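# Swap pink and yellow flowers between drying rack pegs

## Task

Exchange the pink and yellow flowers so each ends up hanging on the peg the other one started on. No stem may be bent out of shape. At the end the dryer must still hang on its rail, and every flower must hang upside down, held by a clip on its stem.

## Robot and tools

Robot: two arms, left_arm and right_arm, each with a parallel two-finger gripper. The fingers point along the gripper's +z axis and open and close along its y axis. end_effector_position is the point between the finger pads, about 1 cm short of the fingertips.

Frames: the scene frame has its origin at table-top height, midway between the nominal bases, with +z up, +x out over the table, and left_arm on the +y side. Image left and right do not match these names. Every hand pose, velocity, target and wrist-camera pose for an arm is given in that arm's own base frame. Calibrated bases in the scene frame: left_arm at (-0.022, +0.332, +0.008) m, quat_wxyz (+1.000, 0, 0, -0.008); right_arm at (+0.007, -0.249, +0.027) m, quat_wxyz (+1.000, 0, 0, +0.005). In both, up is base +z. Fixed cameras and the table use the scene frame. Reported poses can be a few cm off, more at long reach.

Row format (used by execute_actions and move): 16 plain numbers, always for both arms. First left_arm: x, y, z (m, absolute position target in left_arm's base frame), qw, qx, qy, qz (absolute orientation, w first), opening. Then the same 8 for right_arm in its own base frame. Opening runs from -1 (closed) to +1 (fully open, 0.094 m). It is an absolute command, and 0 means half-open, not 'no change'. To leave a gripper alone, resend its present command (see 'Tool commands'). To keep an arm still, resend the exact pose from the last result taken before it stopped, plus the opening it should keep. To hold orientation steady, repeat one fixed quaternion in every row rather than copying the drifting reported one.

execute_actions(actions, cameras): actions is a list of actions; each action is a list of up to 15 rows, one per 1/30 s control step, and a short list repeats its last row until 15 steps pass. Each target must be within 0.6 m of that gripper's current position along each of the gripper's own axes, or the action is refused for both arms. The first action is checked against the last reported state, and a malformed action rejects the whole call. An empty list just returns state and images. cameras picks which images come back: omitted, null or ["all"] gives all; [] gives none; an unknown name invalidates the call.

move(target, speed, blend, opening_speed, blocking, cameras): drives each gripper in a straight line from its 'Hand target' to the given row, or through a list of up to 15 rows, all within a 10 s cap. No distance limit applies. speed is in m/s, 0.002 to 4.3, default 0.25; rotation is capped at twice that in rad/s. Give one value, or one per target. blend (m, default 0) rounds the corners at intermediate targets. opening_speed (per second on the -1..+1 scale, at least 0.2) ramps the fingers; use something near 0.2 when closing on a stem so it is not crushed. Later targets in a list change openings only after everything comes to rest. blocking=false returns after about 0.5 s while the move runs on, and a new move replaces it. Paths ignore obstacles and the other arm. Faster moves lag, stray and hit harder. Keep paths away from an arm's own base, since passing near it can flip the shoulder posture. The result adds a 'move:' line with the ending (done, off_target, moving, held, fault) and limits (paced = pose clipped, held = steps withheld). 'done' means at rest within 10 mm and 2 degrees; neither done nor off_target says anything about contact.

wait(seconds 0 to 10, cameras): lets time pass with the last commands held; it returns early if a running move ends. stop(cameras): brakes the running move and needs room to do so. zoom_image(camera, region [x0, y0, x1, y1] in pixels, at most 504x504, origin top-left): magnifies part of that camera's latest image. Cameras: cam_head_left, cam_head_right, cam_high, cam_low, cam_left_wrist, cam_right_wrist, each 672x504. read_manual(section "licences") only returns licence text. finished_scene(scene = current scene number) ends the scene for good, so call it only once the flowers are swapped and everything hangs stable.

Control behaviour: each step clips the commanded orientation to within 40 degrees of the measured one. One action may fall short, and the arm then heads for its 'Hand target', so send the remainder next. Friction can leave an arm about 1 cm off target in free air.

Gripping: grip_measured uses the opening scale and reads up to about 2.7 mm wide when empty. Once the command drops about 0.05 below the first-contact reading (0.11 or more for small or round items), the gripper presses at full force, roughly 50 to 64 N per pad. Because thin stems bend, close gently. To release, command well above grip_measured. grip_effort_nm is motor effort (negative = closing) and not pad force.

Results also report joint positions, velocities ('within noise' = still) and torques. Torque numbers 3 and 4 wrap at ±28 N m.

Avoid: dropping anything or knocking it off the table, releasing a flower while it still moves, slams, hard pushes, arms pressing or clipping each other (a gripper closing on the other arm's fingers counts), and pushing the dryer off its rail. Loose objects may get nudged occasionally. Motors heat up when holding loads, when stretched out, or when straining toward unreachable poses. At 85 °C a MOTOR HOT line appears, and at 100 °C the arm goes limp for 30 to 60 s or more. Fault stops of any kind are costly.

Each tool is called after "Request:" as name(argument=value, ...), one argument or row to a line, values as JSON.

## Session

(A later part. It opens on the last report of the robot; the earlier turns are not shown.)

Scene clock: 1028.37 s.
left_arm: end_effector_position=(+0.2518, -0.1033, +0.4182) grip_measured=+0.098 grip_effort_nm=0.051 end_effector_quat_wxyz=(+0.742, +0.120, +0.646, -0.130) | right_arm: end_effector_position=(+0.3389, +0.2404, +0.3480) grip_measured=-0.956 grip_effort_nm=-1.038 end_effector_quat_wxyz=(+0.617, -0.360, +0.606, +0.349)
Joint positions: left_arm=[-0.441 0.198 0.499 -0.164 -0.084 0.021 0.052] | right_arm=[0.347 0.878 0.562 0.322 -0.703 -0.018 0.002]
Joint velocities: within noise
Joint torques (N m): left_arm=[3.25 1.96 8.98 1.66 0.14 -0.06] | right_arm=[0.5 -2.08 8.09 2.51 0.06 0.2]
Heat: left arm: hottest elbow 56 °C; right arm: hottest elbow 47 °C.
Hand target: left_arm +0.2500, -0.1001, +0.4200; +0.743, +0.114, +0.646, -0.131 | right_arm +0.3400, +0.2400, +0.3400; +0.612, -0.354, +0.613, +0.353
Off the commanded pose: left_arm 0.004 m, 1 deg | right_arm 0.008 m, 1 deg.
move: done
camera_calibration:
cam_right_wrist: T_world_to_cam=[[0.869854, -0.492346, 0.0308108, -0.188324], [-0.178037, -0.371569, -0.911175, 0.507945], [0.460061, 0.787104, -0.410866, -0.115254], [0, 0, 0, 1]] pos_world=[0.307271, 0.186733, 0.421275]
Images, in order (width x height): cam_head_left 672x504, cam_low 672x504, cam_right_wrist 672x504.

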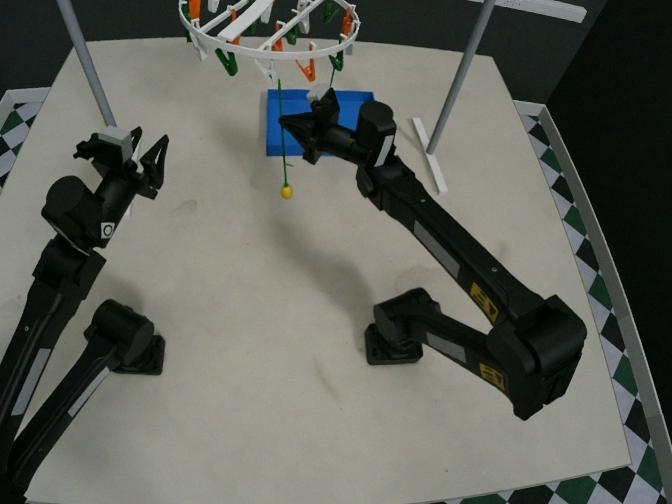

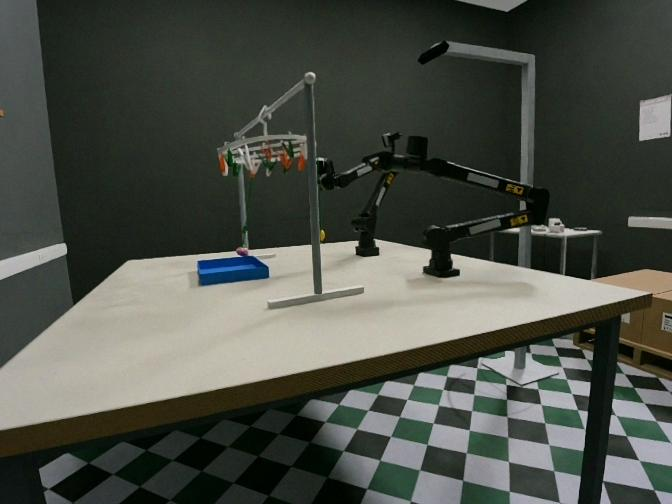

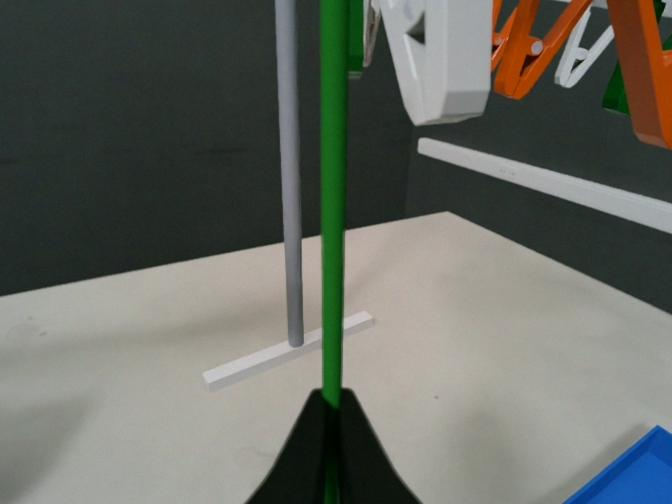

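Request:
move(
  target=[
    [0.25,-0.10,0.42,0.7432,0.1139,0.6461,-0.1310,0.1,0.31,0.22,0.28,0.6124,-0.3536,0.6124,0.3536,-1],
    [0.25,-0.10,0.42,0.7432,0.1139,0.6461,-0.1310,0.1,0.25,0.20,0.28,0.6124,-0.3536,0.6124,0.3536,-1],
  ],
  speed=0.12,
  blend=0.02,
  cameras=["cam_right_wrist","cam_head_left","cam_high","cam_left_wrist"],
)

Scene clock: 1034.23 s.
left_arm: end_effector_position=(+0.2518, -0.1033, +0.4182) grip_measured=+0.098 grip_effort_nm=0.046 end_effector_quat_wxyz=(+0.742, +0.119, +0.646, -0.130) | right_arm: end_effector_position=(+0.2505, +0.2033, +0.2860) grip_measured=-0.956 grip_effort_nm=-1.033 end_effector_quat_wxyz=(+0.617, -0.361, +0.605, +0.351)
Joint positions: left_arm=[-0.441 0.198 0.499 -0.164 -0.084 0.021 0.052] | right_arm=[0.316 0.537 0.275 0.274 -0.74 -0.012 0.002]
Joint velocities: within noise
Joint torques (N m): left_arm=[3.25 1.96 8.96 1.66 0.14 -0.06] | right_arm=[-0.32 1.49 8.31 1.55 -0.09 0.15]
Heat: left arm: hottest elbow 56 °C; right arm: hottest elbow 47 °C.
Hand target: left_arm +0.2500, -0.1001, +0.4200; +0.743, +0.114, +0.646, -0.131 | right_arm +0.2501, +0.2002, +0.2800; +0.612, -0.354, +0.612, +0.354
Off the commanded pose: left_arm 0.004 m, 1 deg | right_arm 0.007 m, 1 deg.
move: done
camera_calibration:
cam_left_wrist: T_world_to_cam=[[-0.340635, -0.939935, -0.0221367, -0.00215767], [-0.268593, 0.119849, -0.955769, 0.518328], [0.901014, -0.319623, -0.293285, -0.0468349], [0, 0, 0, 1]] pos_world=[0.180683, -0.0791185, 0.481618]
cam_right_wrist: T_world_to_cam=[[0.872488, -0.487756, 0.0293078, -0.128914], [-0.175541, -0.36885, -0.912762, 0.421126], [0.456015, 0.791229, -0.407438, -0.0716432], [0, 0, 0, 1]] pos_world=[0.219071, 0.14914, 0.358976]
Images, in order (width x height): cam_head_left 672x504, cam_high 672x504, cam_left_wrist 672x504, cam_right_wrist 672x504.

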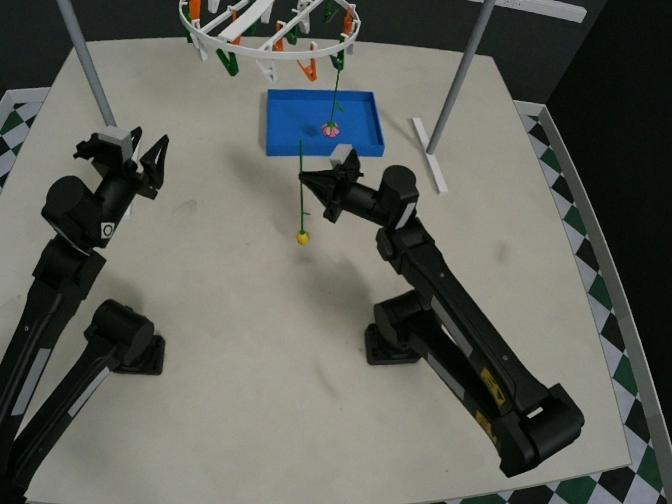

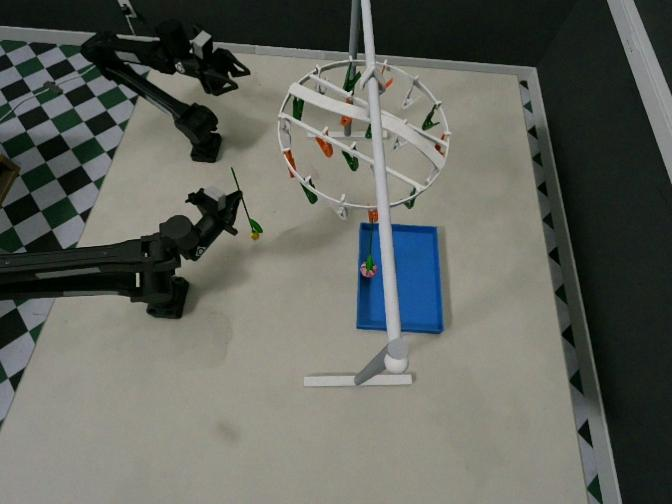

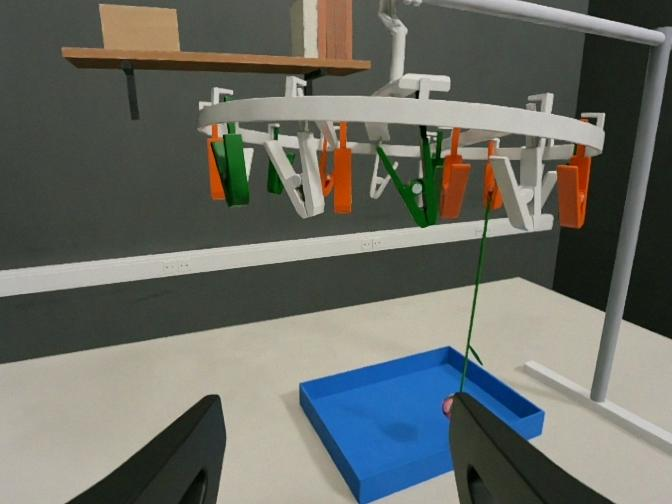

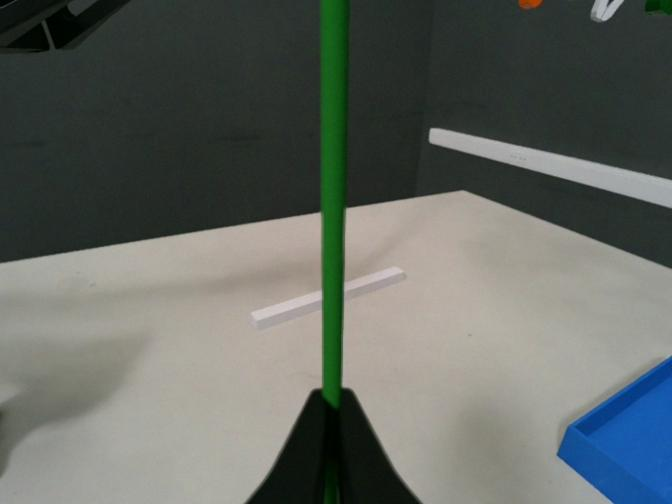

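Request:
zoom_image(
  camera="cam_head_left",
  region=[170, 0, 370, 150],
)

Request:
zoom_image(
  camera="cam_high",
  region=[250, 40, 470, 240],
)

Request:
zoom_image(
  camera="cam_left_wrist",
  region=[340, 60, 640, 260],
)

Scaled by 2.520 from the camera's 672x504 image, which has a finer 960x720 frame.

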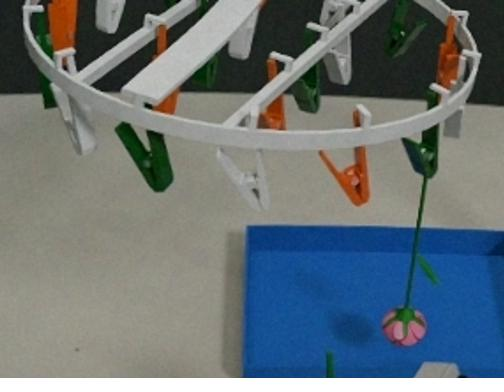

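Scaled by 2.291 from the camera's 672x504 image, which has a finer 960x720 frame.

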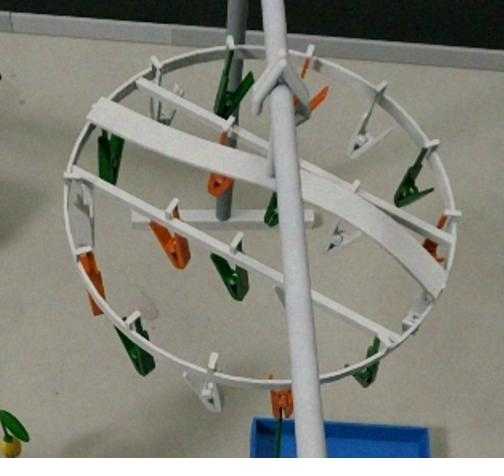

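Scaled by 1.680 from the camera's 672x504 image, which has a finer 960x720 frame.

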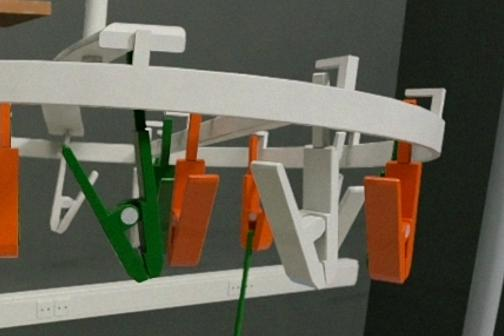

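Request:
move(
  target=[0.25,-0.10,0.42,0.7432,0.1139,0.6461,-0.1310,0.1,0.25,0.06,0.27,0.6124,-0.3536,0.6124,0.3536,-1],
  speed=0.2,
  cameras=[],
)

Request:
move(
  target=[0.30,-0.39,0.44,0.7537,-0.0343,0.6552,0.0395,-0.05,0.25,0.06,0.27,0.6124,-0.3536,0.6124,0.3536,-1],
  speed=0.2,
  cameras=["cam_left_wrist","cam_head_left","cam_head_right"],
)

Scene clock: 1070.67 s.
left_arm: end_effector_position=(+0.2518, -0.1033, +0.4182) grip_measured=+0.098 grip_effort_nm=0.051 end_effector_quat_wxyz=(+0.742, +0.119, +0.646, -0.130) | right_arm: end_effector_position=(+0.2470, +0.0638, +0.2633) grip_measured=-0.956 grip_effort_nm=-1.033 end_effector_quat_wxyz=(+0.603, -0.344, +0.618, +0.367)
Joint positions: left_arm=[-0.441 0.198 0.499 -0.164 -0.084 0.021 0.052] | right_arm=[-0.484 0.619 0.253 0.297 -1.539 -0.031 0.002]
Joint velocities: within noise
Joint torques (N m): left_arm=[3.31 1.9 8.96 1.66 0.14 -0.06] | right_arm=[-0.03 2.78 9.62 2.04 -0.15 -0.13]
Heat: left arm: hottest elbow 56 °C; right arm: hottest elbow 47 °C.
Hand target: left_arm +0.2500, -0.1001, +0.4200; +0.743, +0.114, +0.646, -0.131 | right_arm +0.2499, +0.0601, +0.2699; +0.612, -0.354, +0.613, +0.353
Off the commanded pose: left_arm 0.004 m, 1 deg | right_arm 0.008 m, 2 deg.
move: done
No camera images: "cameras" was empty.

Scene clock: 1073.70 s.
left_arm: end_effector_position=(+0.2983, -0.3796, +0.4202) grip_measured=-0.048 grip_effort_nm=-0.115 end_effector_quat_wxyz=(+0.748, -0.020, +0.661, +0.054) | right_arm: end_effector_position=(+0.2470, +0.0637, +0.2638) grip_measured=-0.956 grip_effort_nm=-1.033 end_effector_quat_wxyz=(+0.604, -0.346, +0.617, +0.366)
Joint positions: left_arm=[-1.256 1.346 0.932 0.95 -1.324 0.565 0.045] | right_arm=[-0.484 0.619 0.253 0.302 -1.539 -0.031 0.002]
Joint velocities: within noise
Joint torques (N m): left_arm=[2.26 -7.41 11.6 1.83 0.41 0.14] | right_arm=[-0.26 2.96 9.52 1.98 -0.13 -0.11]
Heat: left arm: hottest elbow 57 °C; right arm: hottest elbow 47 °C.
Hand target: left_arm +0.2993, -0.3890, +0.4394; +0.753, -0.034, +0.656, +0.039 | right_arm +0.2499, +0.0600, +0.2700; +0.612, -0.354, +0.613, +0.353
Off the commanded pose: left_arm 0.022 m, 3 deg | right_arm 0.008 m, 2 deg.
move: off_target (left_arm)
camera_calibration:
cam_left_wrist: T_world_to_cam=[[0.113359, -0.992025, -0.0550958, -0.387394], [-0.308195, 0.0176088, -0.95116, 0.537026], [0.944545, 0.124803, -0.303741, -0.0162775], [0, 0, 0, 1]] pos_world=[0.224798, -0.39173, 0.48451]
Images, in order (width x height): cam_head_left 672x504, cam_head_right 672x504, cam_left_wrist 672x504.

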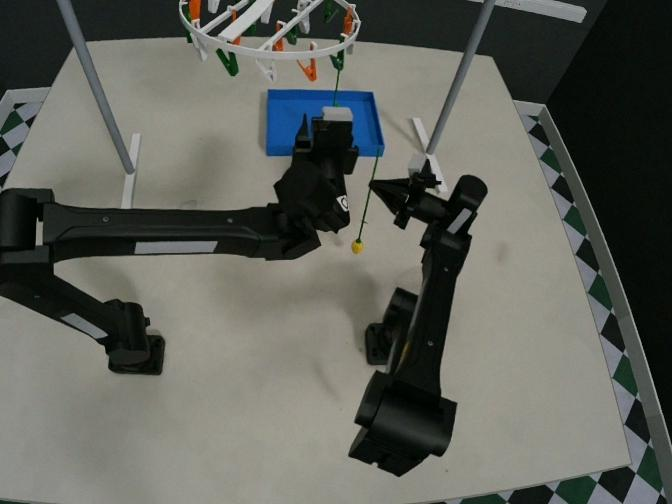

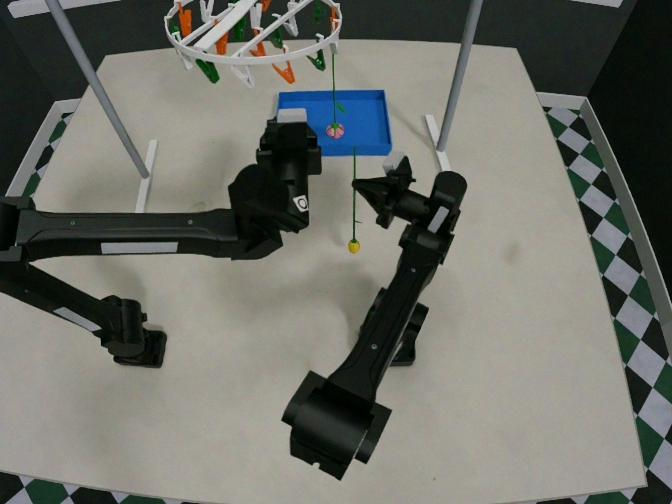

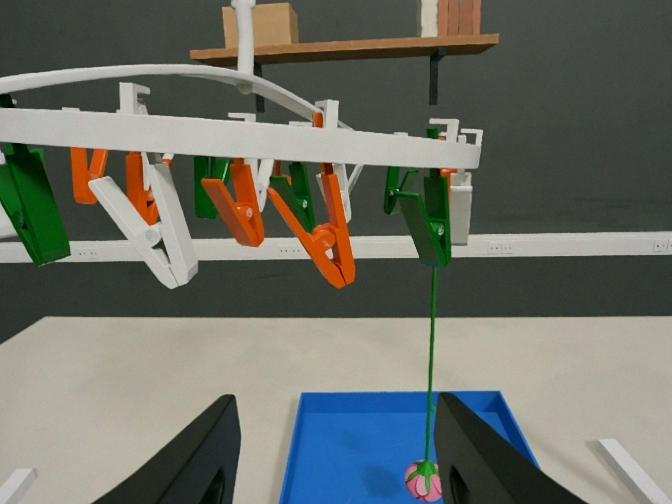

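Request:
move(
  target=[0.365,-0.362,0.455,0.7537,-0.0343,0.6552,0.0395,0.0,0.25,0.06,0.27,0.6124,-0.3536,0.6124,0.3536,-1],
  speed=0.12,
  cameras=["cam_left_wrist","cam_head_left"],
)

Scene clock: 1083.13 s.
left_arm: end_effector_position=(+0.3612, -0.3626, +0.4202) grip_measured=-0.002 grip_effort_nm=0.051 end_effector_quat_wxyz=(+0.745, -0.008, +0.664, +0.061) | right_arm: end_effector_position=(+0.2471, +0.0637, +0.2638) grip_measured=-0.956 grip_effort_nm=-1.033 end_effector_quat_wxyz=(+0.604, -0.346, +0.617, +0.366)
Joint positions: left_arm=[-1.102 1.328 0.962 0.676 -1.178 0.357 0.047] | right_arm=[-0.484 0.62 0.253 0.303 -1.539 -0.031 0.002]
Joint velocities: within noise
Joint torques (N m): left_arm=[3.08 -9.93 12.18 1.13 0.31 -0.07] | right_arm=[-0.26 2.78 9.57 1.95 -0.15 -0.09]
Heat: left arm: hottest elbow 60 °C; right arm: hottest elbow 47 °C.
Hand target: left_arm +0.3637, -0.3603, +0.4545; +0.754, -0.034, +0.655, +0.040 | right_arm +0.2500, +0.0600, +0.2699; +0.612, -0.354, +0.613, +0.353
Off the commanded pose: left_arm 0.035 m, 4 deg | right_arm 0.008 m, 2 deg.
move: off_target (left_arm)
camera_calibration:
cam_left_wrist: T_world_to_cam=[[0.107165, -0.99083, -0.0822871, -0.363558], [-0.31789, 0.0442728, -0.947093, 0.567536], [0.942052, 0.127653, -0.310231, -0.073153], [0, 0, 0, 1]] pos_world=[0.288289, -0.376012, 0.484899]
Images, in order (width x height): cam_head_left 672x504, cam_left_wrist 672x504.

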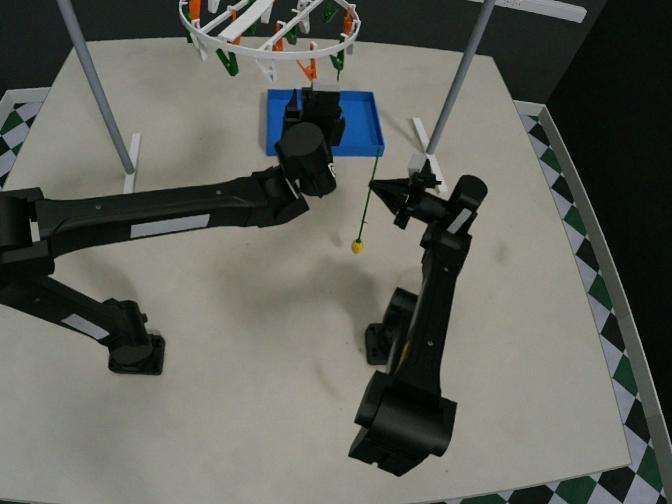

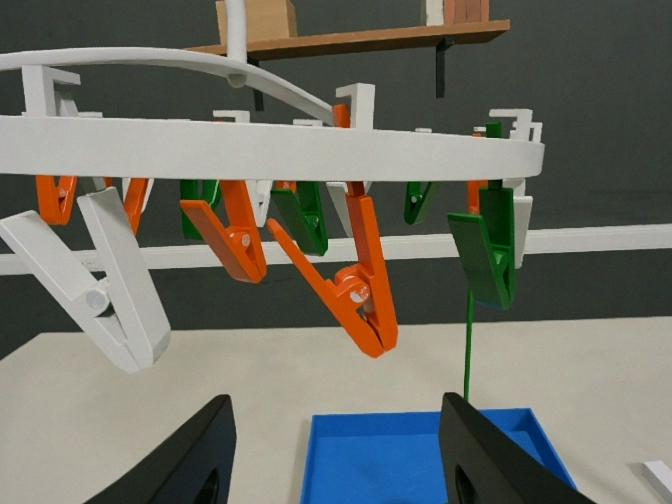

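Request:
move(
  target=[0.400,-0.357,0.477,0.7537,-0.0343,0.6552,0.0395,0.0,0.25,0.06,0.27,0.6124,-0.3536,0.6124,0.3536,-1],
  speed=0.06,
  cameras=["cam_left_wrist"],
)

Scene clock: 1092.63 s.
left_arm: end_effector_position=(+0.3942, -0.3564, +0.4464) grip_measured=-0.002 grip_effort_nm=0.046 end_effector_quat_wxyz=(+0.745, -0.012, +0.664, +0.056) | right_arm: end_effector_position=(+0.2471, +0.0637, +0.2638) grip_measured=-0.956 grip_effort_nm=-1.033 end_effector_quat_wxyz=(+0.605, -0.346, +0.617, +0.365)
Joint positions: left_arm=[-1.027 1.327 1.042 0.55 -1.106 0.296 0.047] | right_arm=[-0.484 0.62 0.253 0.303 -1.539 -0.031 0.002]
Joint velocities: within noise
Joint torques (N m): left_arm=[3.14 -9.17 12.56 1.18 0.28 -0.1] | right_arm=[-0.21 2.9 9.61 1.92 -0.14 -0.09]
Heat: left arm: hottest elbow 60 °C; right arm: hottest elbow 47 °C.
Hand target: left_arm +0.3987, -0.3557, +0.4765; +0.754, -0.034, +0.655, +0.039 | right_arm +0.2500, +0.0600, +0.2700; +0.612, -0.354, +0.613, +0.353
Off the commanded pose: left_arm 0.031 m, 4 deg | right_arm 0.008 m, 2 deg.
move: off_target (left_arm)
camera_calibration:
cam_left_wrist: T_world_to_cam=[[0.105644, -0.991922, -0.0702208, -0.363973], [-0.316232, 0.033438, -0.948092, 0.598484], [0.942781, 0.122366, -0.310145, -0.0991492], [0, 0, 0, 1]] pos_world=[0.321188, -0.368913, 0.511109]
Images, in order (width x height): cam_left_wrist 672x504.

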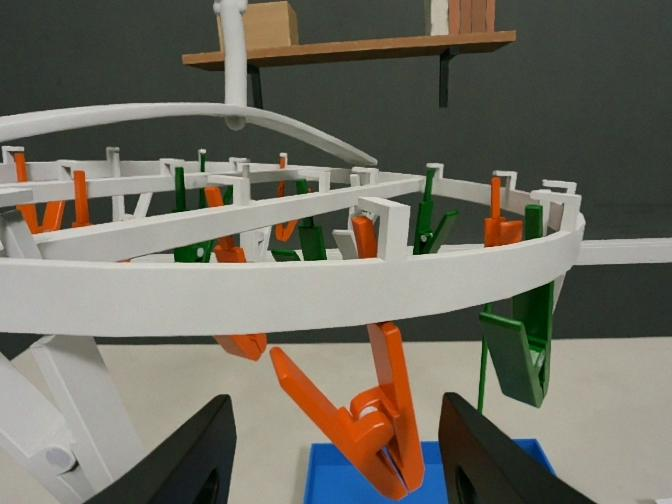

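Request:
move(
  target=[0.417,-0.354,0.482,0.7537,-0.0343,0.6552,0.0395,0.0,0.25,0.06,0.27,0.6124,-0.3536,0.6124,0.3536,-1],
  speed=0.06,
  cameras=["cam_left_wrist"],
)

Scene clock: 1096.37 s.
left_arm: end_effector_position=(+0.4092, -0.3504, +0.4573) grip_measured=-0.002 grip_effort_nm=0.046 end_effector_quat_wxyz=(+0.747, -0.016, +0.663, +0.052) | right_arm: end_effector_position=(+0.2471, +0.0637, +0.2638) grip_measured=-0.956 grip_effort_nm=-1.033 end_effector_quat_wxyz=(+0.605, -0.346, +0.617, +0.365)
Joint positions: left_arm=[-0.991 1.327 1.071 0.513 -1.071 0.272 0.047] | right_arm=[-0.484 0.62 0.253 0.303 -1.539 -0.031 0.002]
Joint velocities: within noise
Joint torques (N m): left_arm=[3.19 -8.35 12.7 1.16 0.27 -0.11] | right_arm=[-0.15 2.84 9.58 1.94 -0.14 -0.08]
Heat: left arm: hottest elbow 60 °C; right arm: hottest elbow 47 °C.
Hand target: left_arm +0.4157, -0.3530, +0.4815; +0.754, -0.034, +0.655, +0.039 | right_arm +0.2500, +0.0600, +0.2700; +0.612, -0.354, +0.613, +0.353
Off the commanded pose: left_arm 0.026 m, 3 deg | right_arm 0.008 m, 2 deg.
move: off_target (left_arm)
camera_calibration:
cam_left_wrist: T_world_to_cam=[[0.106258, -0.992655, -0.0578454, -0.364953], [-0.311157, 0.0220582, -0.950102, 0.608247], [0.944399, 0.118955, -0.306528, -0.114094], [0, 0, 0, 1]] pos_world=[0.335789, -0.362117, 0.521813]
Images, in order (width x height): cam_left_wrist 672x504.

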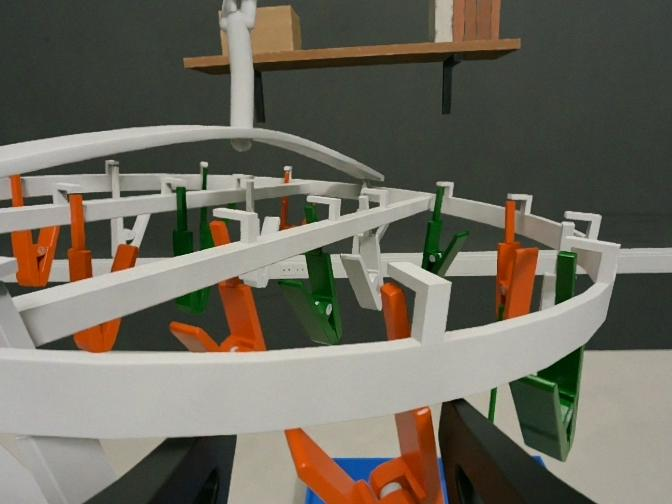

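Request:
move(
  target=[0.417,-0.354,0.460,0.7537,-0.0343,0.6552,0.0395,0.0,0.25,0.06,0.27,0.6124,-0.3536,0.6124,0.3536,-1],
  speed=0.06,
  cameras=["cam_left_wrist"],
)

Scene clock: 1099.80 s.
left_arm: end_effector_position=(+0.4109, -0.3530, +0.4553) grip_measured=-0.002 grip_effort_nm=0.046 end_effector_quat_wxyz=(+0.750, -0.022, +0.660, +0.047) | right_arm: end_effector_position=(+0.2471, +0.0637, +0.2638) grip_measured=-0.956 grip_effort_nm=-1.033 end_effector_quat_wxyz=(+0.605, -0.346, +0.617, +0.365)
Joint positions: left_arm=[-0.991 1.34 1.072 0.539 -1.071 0.268 0.047] | right_arm=[-0.484 0.62 0.253 0.303 -1.539 -0.031 0.002]
Joint velocities: within noise
Joint torques (N m): left_arm=[3.14 -8.18 9.74 2.43 0.27 -0.07] | right_arm=[-0.15 2.84 9.54 1.92 -0.13 -0.09]
Heat: left arm: hottest elbow 61 °C; right arm: hottest elbow 48 °C.
Hand target: left_arm +0.4168, -0.3539, +0.4599; +0.754, -0.034, +0.655, +0.040 | right_arm +0.2499, +0.0600, +0.2700; +0.612, -0.354, +0.613, +0.353
Off the commanded pose: left_arm 0.008 m, 2 deg | right_arm 0.008 m, 2 deg.
move: done
camera_calibration:
cam_left_wrist: T_world_to_cam=[[0.105881, -0.993507, -0.0416251, -0.375313], [-0.303117, 0.00762049, -0.952923, 0.599755], [0.947053, 0.113514, -0.300342, -0.121806], [0, 0, 0, 1]] pos_world=[0.336891, -0.36362, 0.519315]
Images, in order (width x height): cam_left_wrist 672x504.

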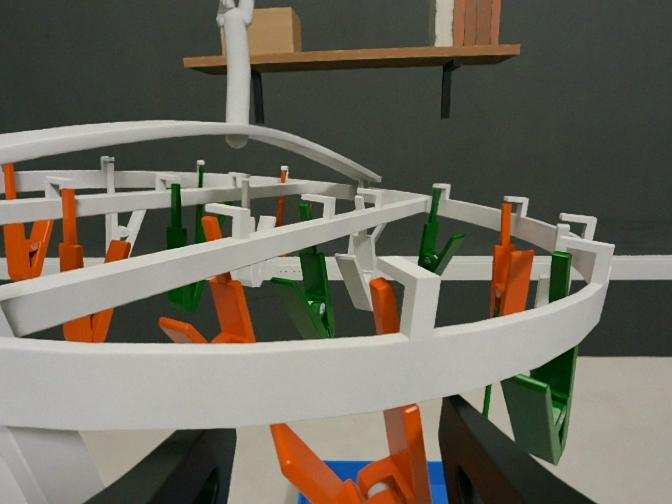

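Request:
move(
  target=[0.417,-0.357,0.446,0.7537,-0.0343,0.6552,0.0395,0.0,0.25,0.06,0.27,0.6124,-0.3536,0.6124,0.3536,-1],
  speed=0.06,
  cameras=["cam_left_wrist"],
)

Scene clock: 1103.60 s.
left_arm: end_effector_position=(+0.4128, -0.3560, +0.4495) grip_measured=-0.002 grip_effort_nm=0.051 end_effector_quat_wxyz=(+0.753, -0.028, +0.657, +0.042) | right_arm: end_effector_position=(+0.2471, +0.0637, +0.2638) grip_measured=-0.956 grip_effort_nm=-1.033 end_effector_quat_wxyz=(+0.605, -0.346, +0.617, +0.365)
Joint positions: left_arm=[-0.991 1.357 1.066 0.58 -1.071 0.268 0.047] | right_arm=[-0.484 0.62 0.253 0.303 -1.539 -0.031 0.002]
Joint velocities: within noise
Joint torques (N m): left_arm=[3.02 -8.35 8.61 2.3 0.15 -0.04] | right_arm=[0.03 2.61 9.51 1.92 -0.12 -0.08]
Heat: left arm: hottest elbow 61 °C; right arm: hottest elbow 48 °C.
Hand target: left_arm +0.4169, -0.3570, +0.4458; +0.753, -0.034, +0.655, +0.040 | right_arm +0.2499, +0.0600, +0.2700; +0.612, -0.354, +0.613, +0.353
Off the commanded pose: left_arm 0.006 m, 1 deg | right_arm 0.008 m, 2 deg.
move: done
camera_calibration:
cam_left_wrist: T_world_to_cam=[[0.106146, -0.994002, -0.0263087, -0.385942], [-0.294383, -0.00614215, -0.955668, 0.587613], [0.949775, 0.109186, -0.293269, -0.130919], [0, 0, 0, 1]] pos_world=[0.338293, -0.365724, 0.513015]
Images, in order (width x height): cam_left_wrist 672x504.

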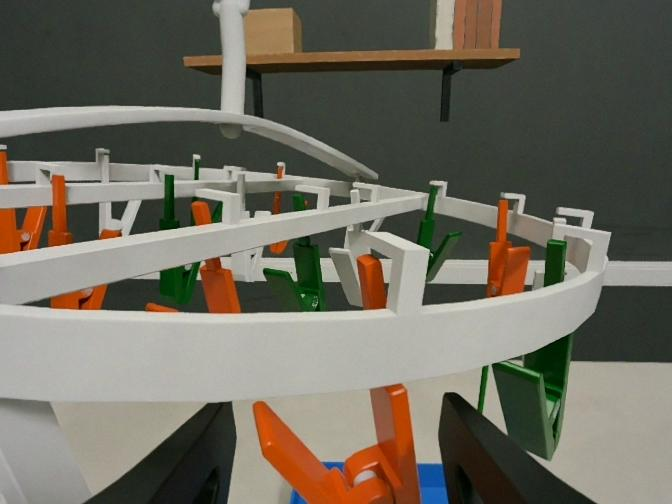

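Request:
move(
  target=[0.417,-0.357,0.438,0.7537,-0.0343,0.6552,0.0395,0.0,0.25,0.06,0.27,0.6124,-0.3536,0.6124,0.3536,-1],
  speed=0.06,
  cameras=["cam_left_wrist"],
)

Request:
zoom_image(
  camera="cam_head_left",
  region=[230, 0, 400, 130],
)

Scene clock: 1109.77 s.
left_arm: end_effector_position=(+0.4128, -0.3560, +0.4419) grip_measured=-0.002 grip_effort_nm=0.051 end_effector_quat_wxyz=(+0.753, -0.028, +0.656, +0.042) | right_arm: end_effector_position=(+0.2471, +0.0637, +0.2638) grip_measured=-0.956 grip_effort_nm=-1.033 end_effector_quat_wxyz=(+0.605, -0.346, +0.617, +0.365)
Joint positions: left_arm=[-0.991 1.364 1.051 0.602 -1.071 0.268 0.047] | right_arm=[-0.484 0.62 0.253 0.303 -1.539 -0.031 0.002]
Joint velocities: within noise
Joint torques (N m): left_arm=[2.96 -8.35 8.54 2.4 0.15 -0.04] | right_arm=[-0.15 2.9 9.55 1.94 -0.15 -0.08]
Heat: left arm: hottest elbow 61 °C; right arm: hottest elbow 48 °C.
Hand target: left_arm +0.4169, -0.3570, +0.4380; +0.754, -0.034, +0.655, +0.039 | right_arm +0.2499, +0.0600, +0.2699; +0.612, -0.354, +0.613, +0.353
Off the commanded pose: left_arm 0.006 m, 1 deg | right_arm 0.008 m, 2 deg.
move: done
camera_calibration:
cam_left_wrist: T_world_to_cam=[[0.106127, -0.994022, -0.0256338, -0.386487], [-0.293992, -0.00674059, -0.955784, 0.579962], [0.949898, 0.108971, -0.29295, -0.133459], [0, 0, 0, 1]] pos_world=[0.338294, -0.365724, 0.505315]
Images, in order (width x height): cam_left_wrist 672x504.

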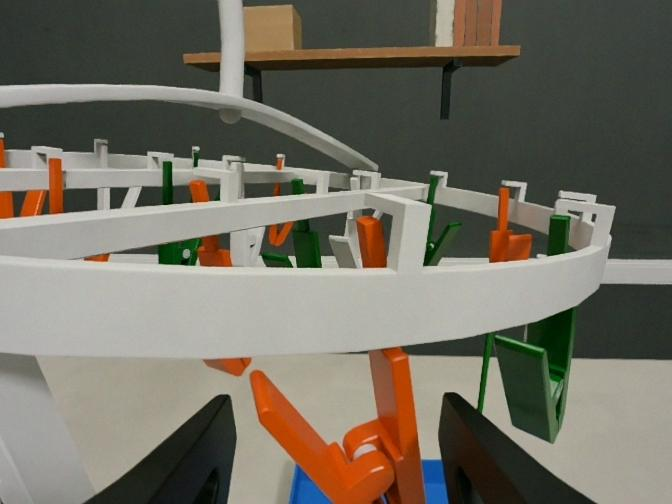

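This scene's latest camera images include none from cam_head_left. They are from: cam_left_wrist. cam_head_left's image comes with the result of a call that names it in "cameras".

Request:
move(
  target=[0.417,-0.357,0.477,0.7537,-0.0343,0.6552,0.0395,0.0,0.25,0.06,0.27,0.6124,-0.3536,0.6124,0.3536,-1],
  speed=0.06,
  cameras=["cam_left_wrist"],
)

Scene clock: 1115.33 s.
left_arm: end_effector_position=(+0.4149, -0.3592, +0.4389) grip_measured=-0.002 grip_effort_nm=0.046 end_effector_quat_wxyz=(+0.743, -0.009, +0.667, +0.058) | right_arm: end_effector_position=(+0.2471, +0.0637, +0.2638) grip_measured=-0.956 grip_effort_nm=-1.033 end_effector_quat_wxyz=(+0.605, -0.346, +0.617, +0.365)
Joint positions: left_arm=[-0.991 1.363 1.066 0.529 -1.071 0.268 0.047] | right_arm=[-0.484 0.62 0.253 0.303 -1.539 -0.031 0.002]
Joint velocities: within noise
Joint torques (N m): left_arm=[2.9 -10.81 12.55 1.2 0.1 -0.01] | right_arm=[-0.21 2.73 9.55 1.94 -0.15 -0.09]
Heat: left arm: hottest elbow 61 °C; right arm: hottest elbow 48 °C.
Hand target: left_arm +0.4154, -0.3554, +0.4763; +0.754, -0.034, +0.655, +0.039 | right_arm +0.2499, +0.0600, +0.2700; +0.612, -0.354, +0.613, +0.353
Off the commanded pose: left_arm 0.038 m, 4 deg | right_arm 0.008 m, 2 deg.
move: off_target (left_arm)
camera_calibration:
cam_left_wrist: T_world_to_cam=[[0.10455, -0.991572, -0.0765193, -0.365997], [-0.323748, 0.0388166, -0.945347, 0.601849], [0.940349, 0.123609, -0.316961, -0.116204], [0, 0, 0, 1]] pos_world=[0.342385, -0.37191, 0.504118]
Images, in order (width x height): cam_left_wrist 672x504.

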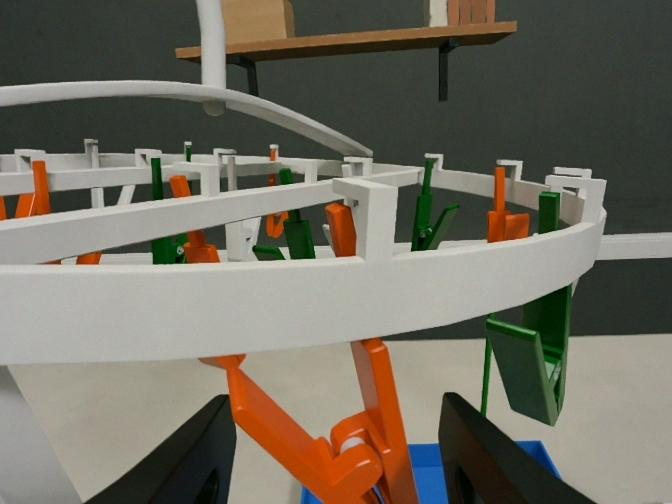

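Request:
move(
  target=[0.412,-0.348,0.487,0.7537,-0.0343,0.6552,0.0395,0.1,0.25,0.06,0.27,0.6124,-0.3536,0.6124,0.3536,-1],
  speed=0.06,
  cameras=["cam_left_wrist","cam_head_left"],
)

Request:
zoom_image(
  camera="cam_head_left",
  region=[230, 0, 400, 130],
)

Scene clock: 1119.03 s.
left_arm: end_effector_position=(+0.4096, -0.3511, +0.4513) grip_measured=+0.098 grip_effort_nm=0.051 end_effector_quat_wxyz=(+0.743, -0.010, +0.666, +0.057) | right_arm: end_effector_position=(+0.2471, +0.0637, +0.2638) grip_measured=-0.956 grip_effort_nm=-1.028 end_effector_quat_wxyz=(+0.605, -0.346, +0.617, +0.365)
Joint positions: left_arm=[-0.991 1.329 1.066 0.499 -1.071 0.268 0.052] | right_arm=[-0.484 0.62 0.253 0.303 -1.539 -0.031 0.002]
Joint velocities: within noise
Joint torques (N m): left_arm=[2.96 -10.34 12.41 1.24 0.17 -0.02] | right_arm=[-0.15 2.67 9.54 1.94 -0.12 -0.08]
Heat: left arm: hottest elbow 61 °C; right arm: hottest elbow 48 °C.
Hand target: left_arm +0.4105, -0.3466, +0.4864; +0.754, -0.034, +0.655, +0.039 | right_arm +0.2499, +0.0600, +0.2700; +0.612, -0.354, +0.613, +0.353
Off the commanded pose: left_arm 0.036 m, 4 deg | right_arm 0.008 m, 2 deg.
move: off_target (left_arm)
camera_calibration:
cam_left_wrist: T_world_to_cam=[[0.104682, -0.991811, -0.0731613, -0.35822], [-0.321787, 0.0358284, -0.946134, 0.610163], [0.941007, 0.122586, -0.315401, -0.10961], [0, 0, 0, 1]] pos_world=[0.336985, -0.363711, 0.516518]
Images, in order (width x height): cam_head_left 672x504, cam_left_wrist 672x504.

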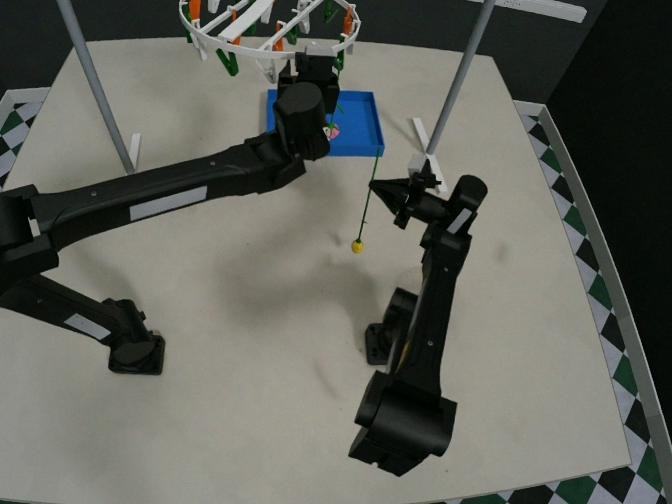

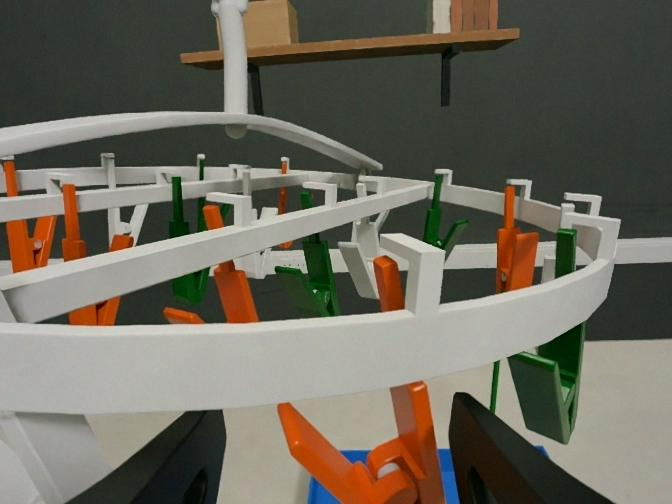

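Scaled by 2.965 from the camera's 672x504 image, which has a finer 960x720 frame.

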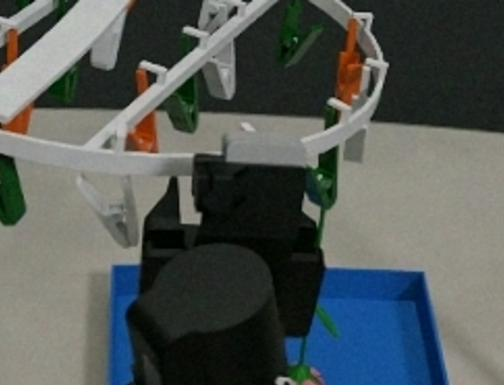

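Request:
move(
  target=[0.412,-0.348,0.487,0.7537,-0.0343,0.6552,0.0395,-0.65,0.25,0.06,0.27,0.6124,-0.3536,0.6124,0.3536,-1],
  opening_speed=0.4,
  cameras=["cam_left_wrist"],
)

Scene clock: 1122.93 s.
left_arm: end_effector_position=(+0.4096, -0.3511, +0.4513) grip_measured=-0.597 grip_effort_nm=-1.009 end_effector_quat_wxyz=(+0.743, -0.010, +0.666, +0.057) | right_arm: end_effector_position=(+0.2471, +0.0637, +0.2638) grip_measured=-0.956 grip_effort_nm=-1.038 end_effector_quat_wxyz=(+0.605, -0.346, +0.617, +0.365)
Joint positions: left_arm=[-0.991 1.329 1.066 0.499 -1.071 0.268 0.019] | right_arm=[-0.484 0.62 0.253 0.303 -1.539 -0.031 0.002]
Joint velocities: within noise
Joint torques (N m): left_arm=[3.02 -10.29 12.41 1.24 0.17 -0.03] | right_arm=[-0.26 2.84 9.57 1.98 -0.13 -0.08]
Heat: left arm: hottest elbow 62 °C; right arm: hottest elbow 48 °C.
Hand target: left_arm +0.4105, -0.3466, +0.4864; +0.754, -0.034, +0.655, +0.039 | right_arm +0.2499, +0.0600, +0.2700; +0.612, -0.354, +0.613, +0.353
Off the commanded pose: left_arm 0.036 m, 4 deg | right_arm 0.008 m, 2 deg.
move: off_target (left_arm)
camera_calibration:
cam_left_wrist: T_world_to_cam=[[0.104682, -0.991811, -0.0731613, -0.35822], [-0.321787, 0.0358284, -0.946134, 0.610163], [0.941007, 0.122586, -0.315401, -0.10961], [0, 0, 0, 1]] pos_world=[0.336985, -0.363711, 0.516518]
Images, in order (width x height): cam_left_wrist 672x504.

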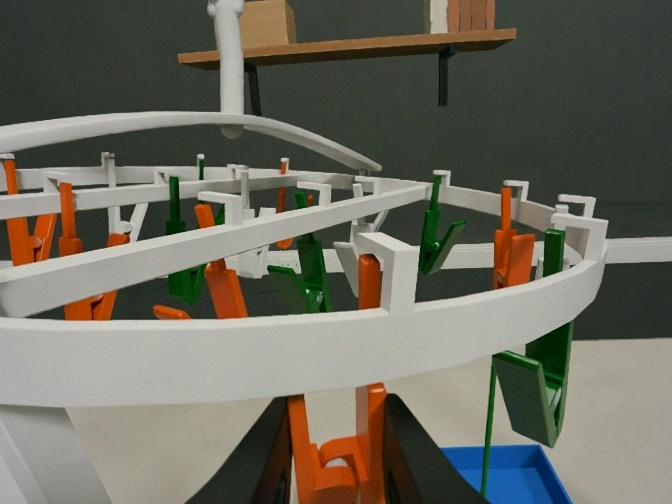

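Request:
move(
  target=[
    [0.412,-0.348,0.487,0.7537,-0.0343,0.6552,0.0395,-0.65,0.33,0.12,0.24,0.6797,-0.3051,0.5504,0.3767,-1],
    [0.412,-0.348,0.487,0.7537,-0.0343,0.6552,0.0395,-0.65,0.395,0.205,0.25,0.6797,-0.3051,0.5504,0.3767,-1],
  ],
  speed=0.15,
  cameras=["cam_left_wrist","cam_head_left","cam_low","cam_high","cam_right_wrist"],
)

Request:
zoom_image(
  camera="cam_head_left",
  region=[240, 20, 400, 140],
)

Request:
zoom_image(
  camera="cam_low",
  region=[210, 100, 370, 220],
)

Scene clock: 1141.80 s.
left_arm: end_effector_position=(+0.4096, -0.3511, +0.4513) grip_measured=-0.600 grip_effort_nm=-1.062 end_effector_quat_wxyz=(+0.743, -0.010, +0.666, +0.057) | right_arm: end_effector_position=(+0.3841, +0.1987, +0.2396) grip_measured=-0.956 grip_effort_nm=-1.043 end_effector_quat_wxyz=(+0.673, -0.300, +0.562, +0.376)
Joint positions: left_arm=[-0.991 1.329 1.066 0.499 -1.071 0.268 0.019] | right_arm=[0.193 1.416 0.385 1.302 -0.789 0.214 0.002]
Joint velocities: within noise
Joint torques (N m): left_arm=[3.02 -10.29 12.42 1.25 0.16 -0.03] | right_arm=[1.38 -6.18 8.2 1.83 0.2 0.03]
Heat: left arm: hottest elbow 66 °C; right arm: hottest elbow 48 °C.
Hand target: left_arm +0.4105, -0.3466, +0.4864; +0.754, -0.034, +0.655, +0.039 | right_arm +0.3943, +0.2047, +0.2501; +0.680, -0.305, +0.550, +0.377
Off the commanded pose: left_arm 0.036 m, 4 deg | right_arm 0.016 m, 2 deg.
move: off_target (left_arm, right_arm)
camera_calibration:
cam_left_wrist: T_world_to_cam=[[0.104682, -0.991811, -0.0731613, -0.35822], [-0.321787, 0.0358284, -0.946134, 0.610163], [0.941007, 0.122586, -0.315401, -0.10961], [0, 0, 0, 1]] pos_world=[0.336985, -0.363711, 0.516518]
cam_right_wrist: T_world_to_cam=[[0.845774, -0.533458, -0.00941282, -0.217699], [-0.13389, -0.195133, -0.971595, 0.364186], [0.516469, 0.82301, -0.236463, -0.218367], [0, 0, 0, 1]] pos_world=[0.345664, 0.134649, 0.300156]
Images, in order (width x height): cam_head_left 672x504, cam_high 672x504, cam_low 672x504, cam_left_wrist 672x504, cam_right_wrist 672x504.

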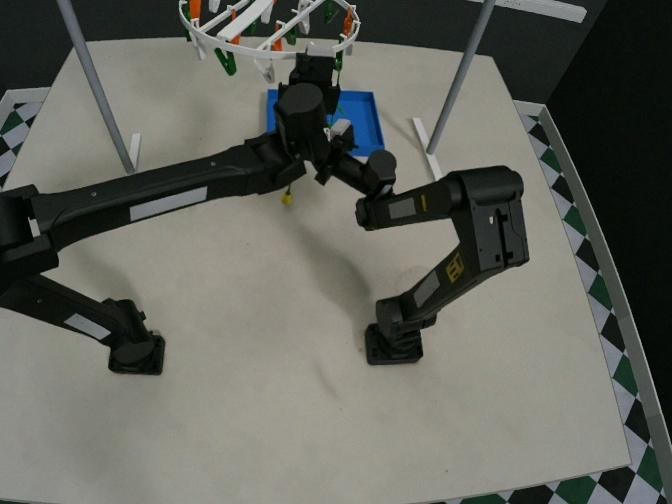

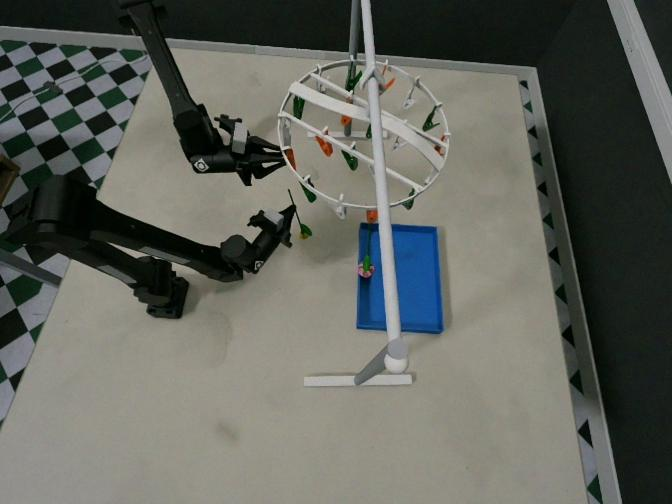

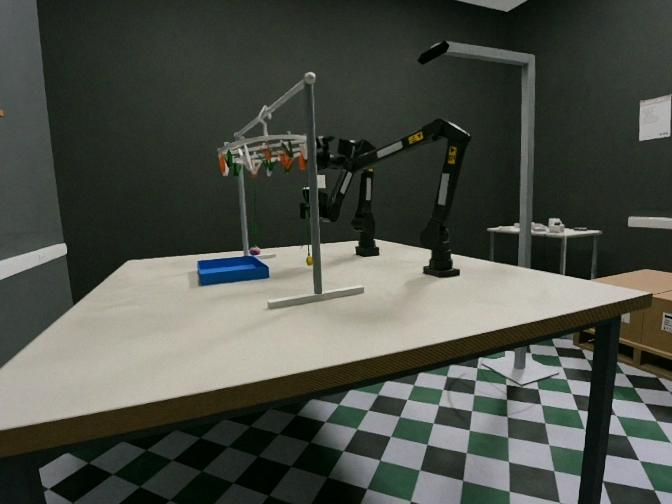

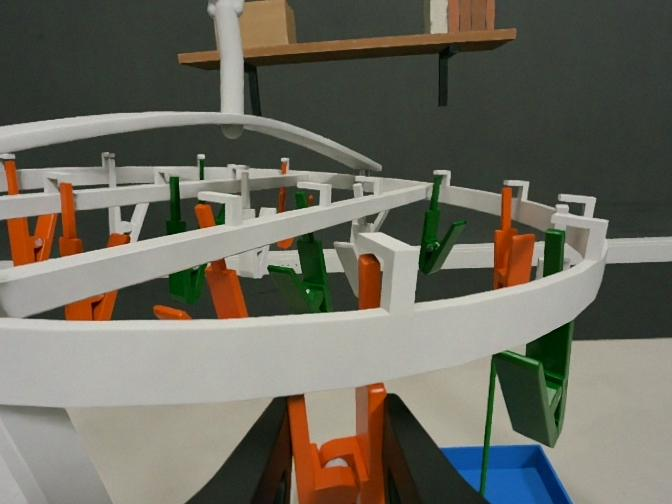

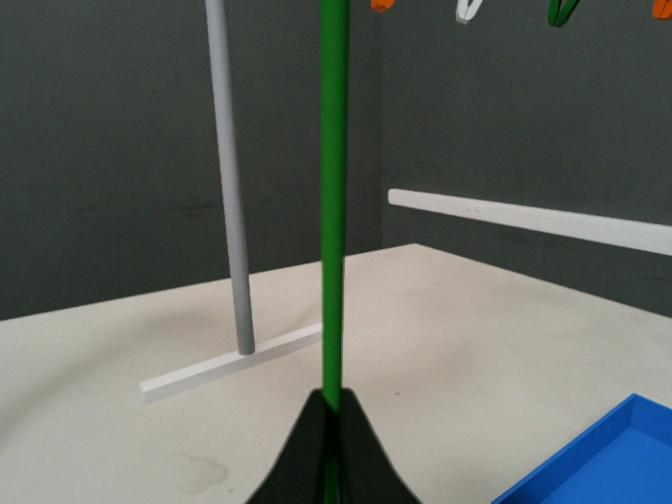

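Scaled by 3.150 from the camera's 672x504 image, which has a finer 960x720 frame.

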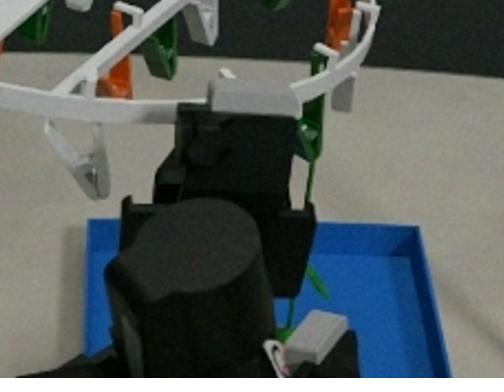

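Scaled by 3.150 from the camera's 672x504 image, which has a finer 960x720 frame.

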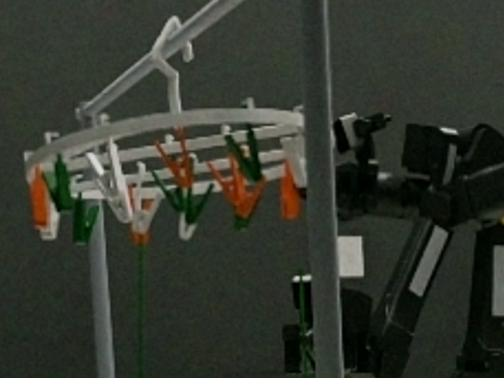

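Request:
zoom_image(
  camera="cam_high",
  region=[240, 110, 360, 250],
)

Request:
zoom_image(
  camera="cam_low",
  region=[270, 140, 330, 200],
)

Scaled by 3.600 from the camera's 672x504 image, which has a finer 960x720 frame.

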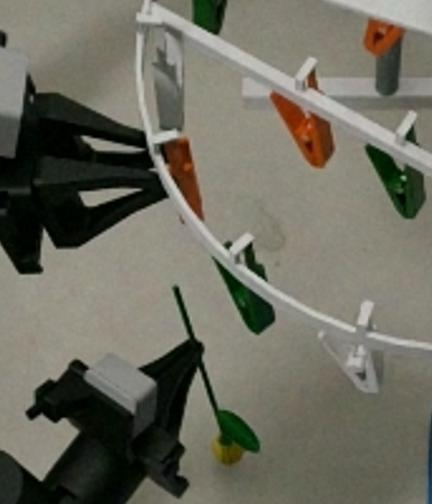

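Scaled by 8.400 from the camera's 672x504 image, which has a finer 960x720 frame.

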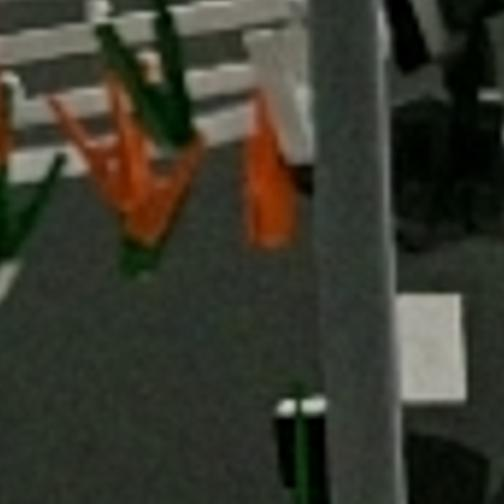

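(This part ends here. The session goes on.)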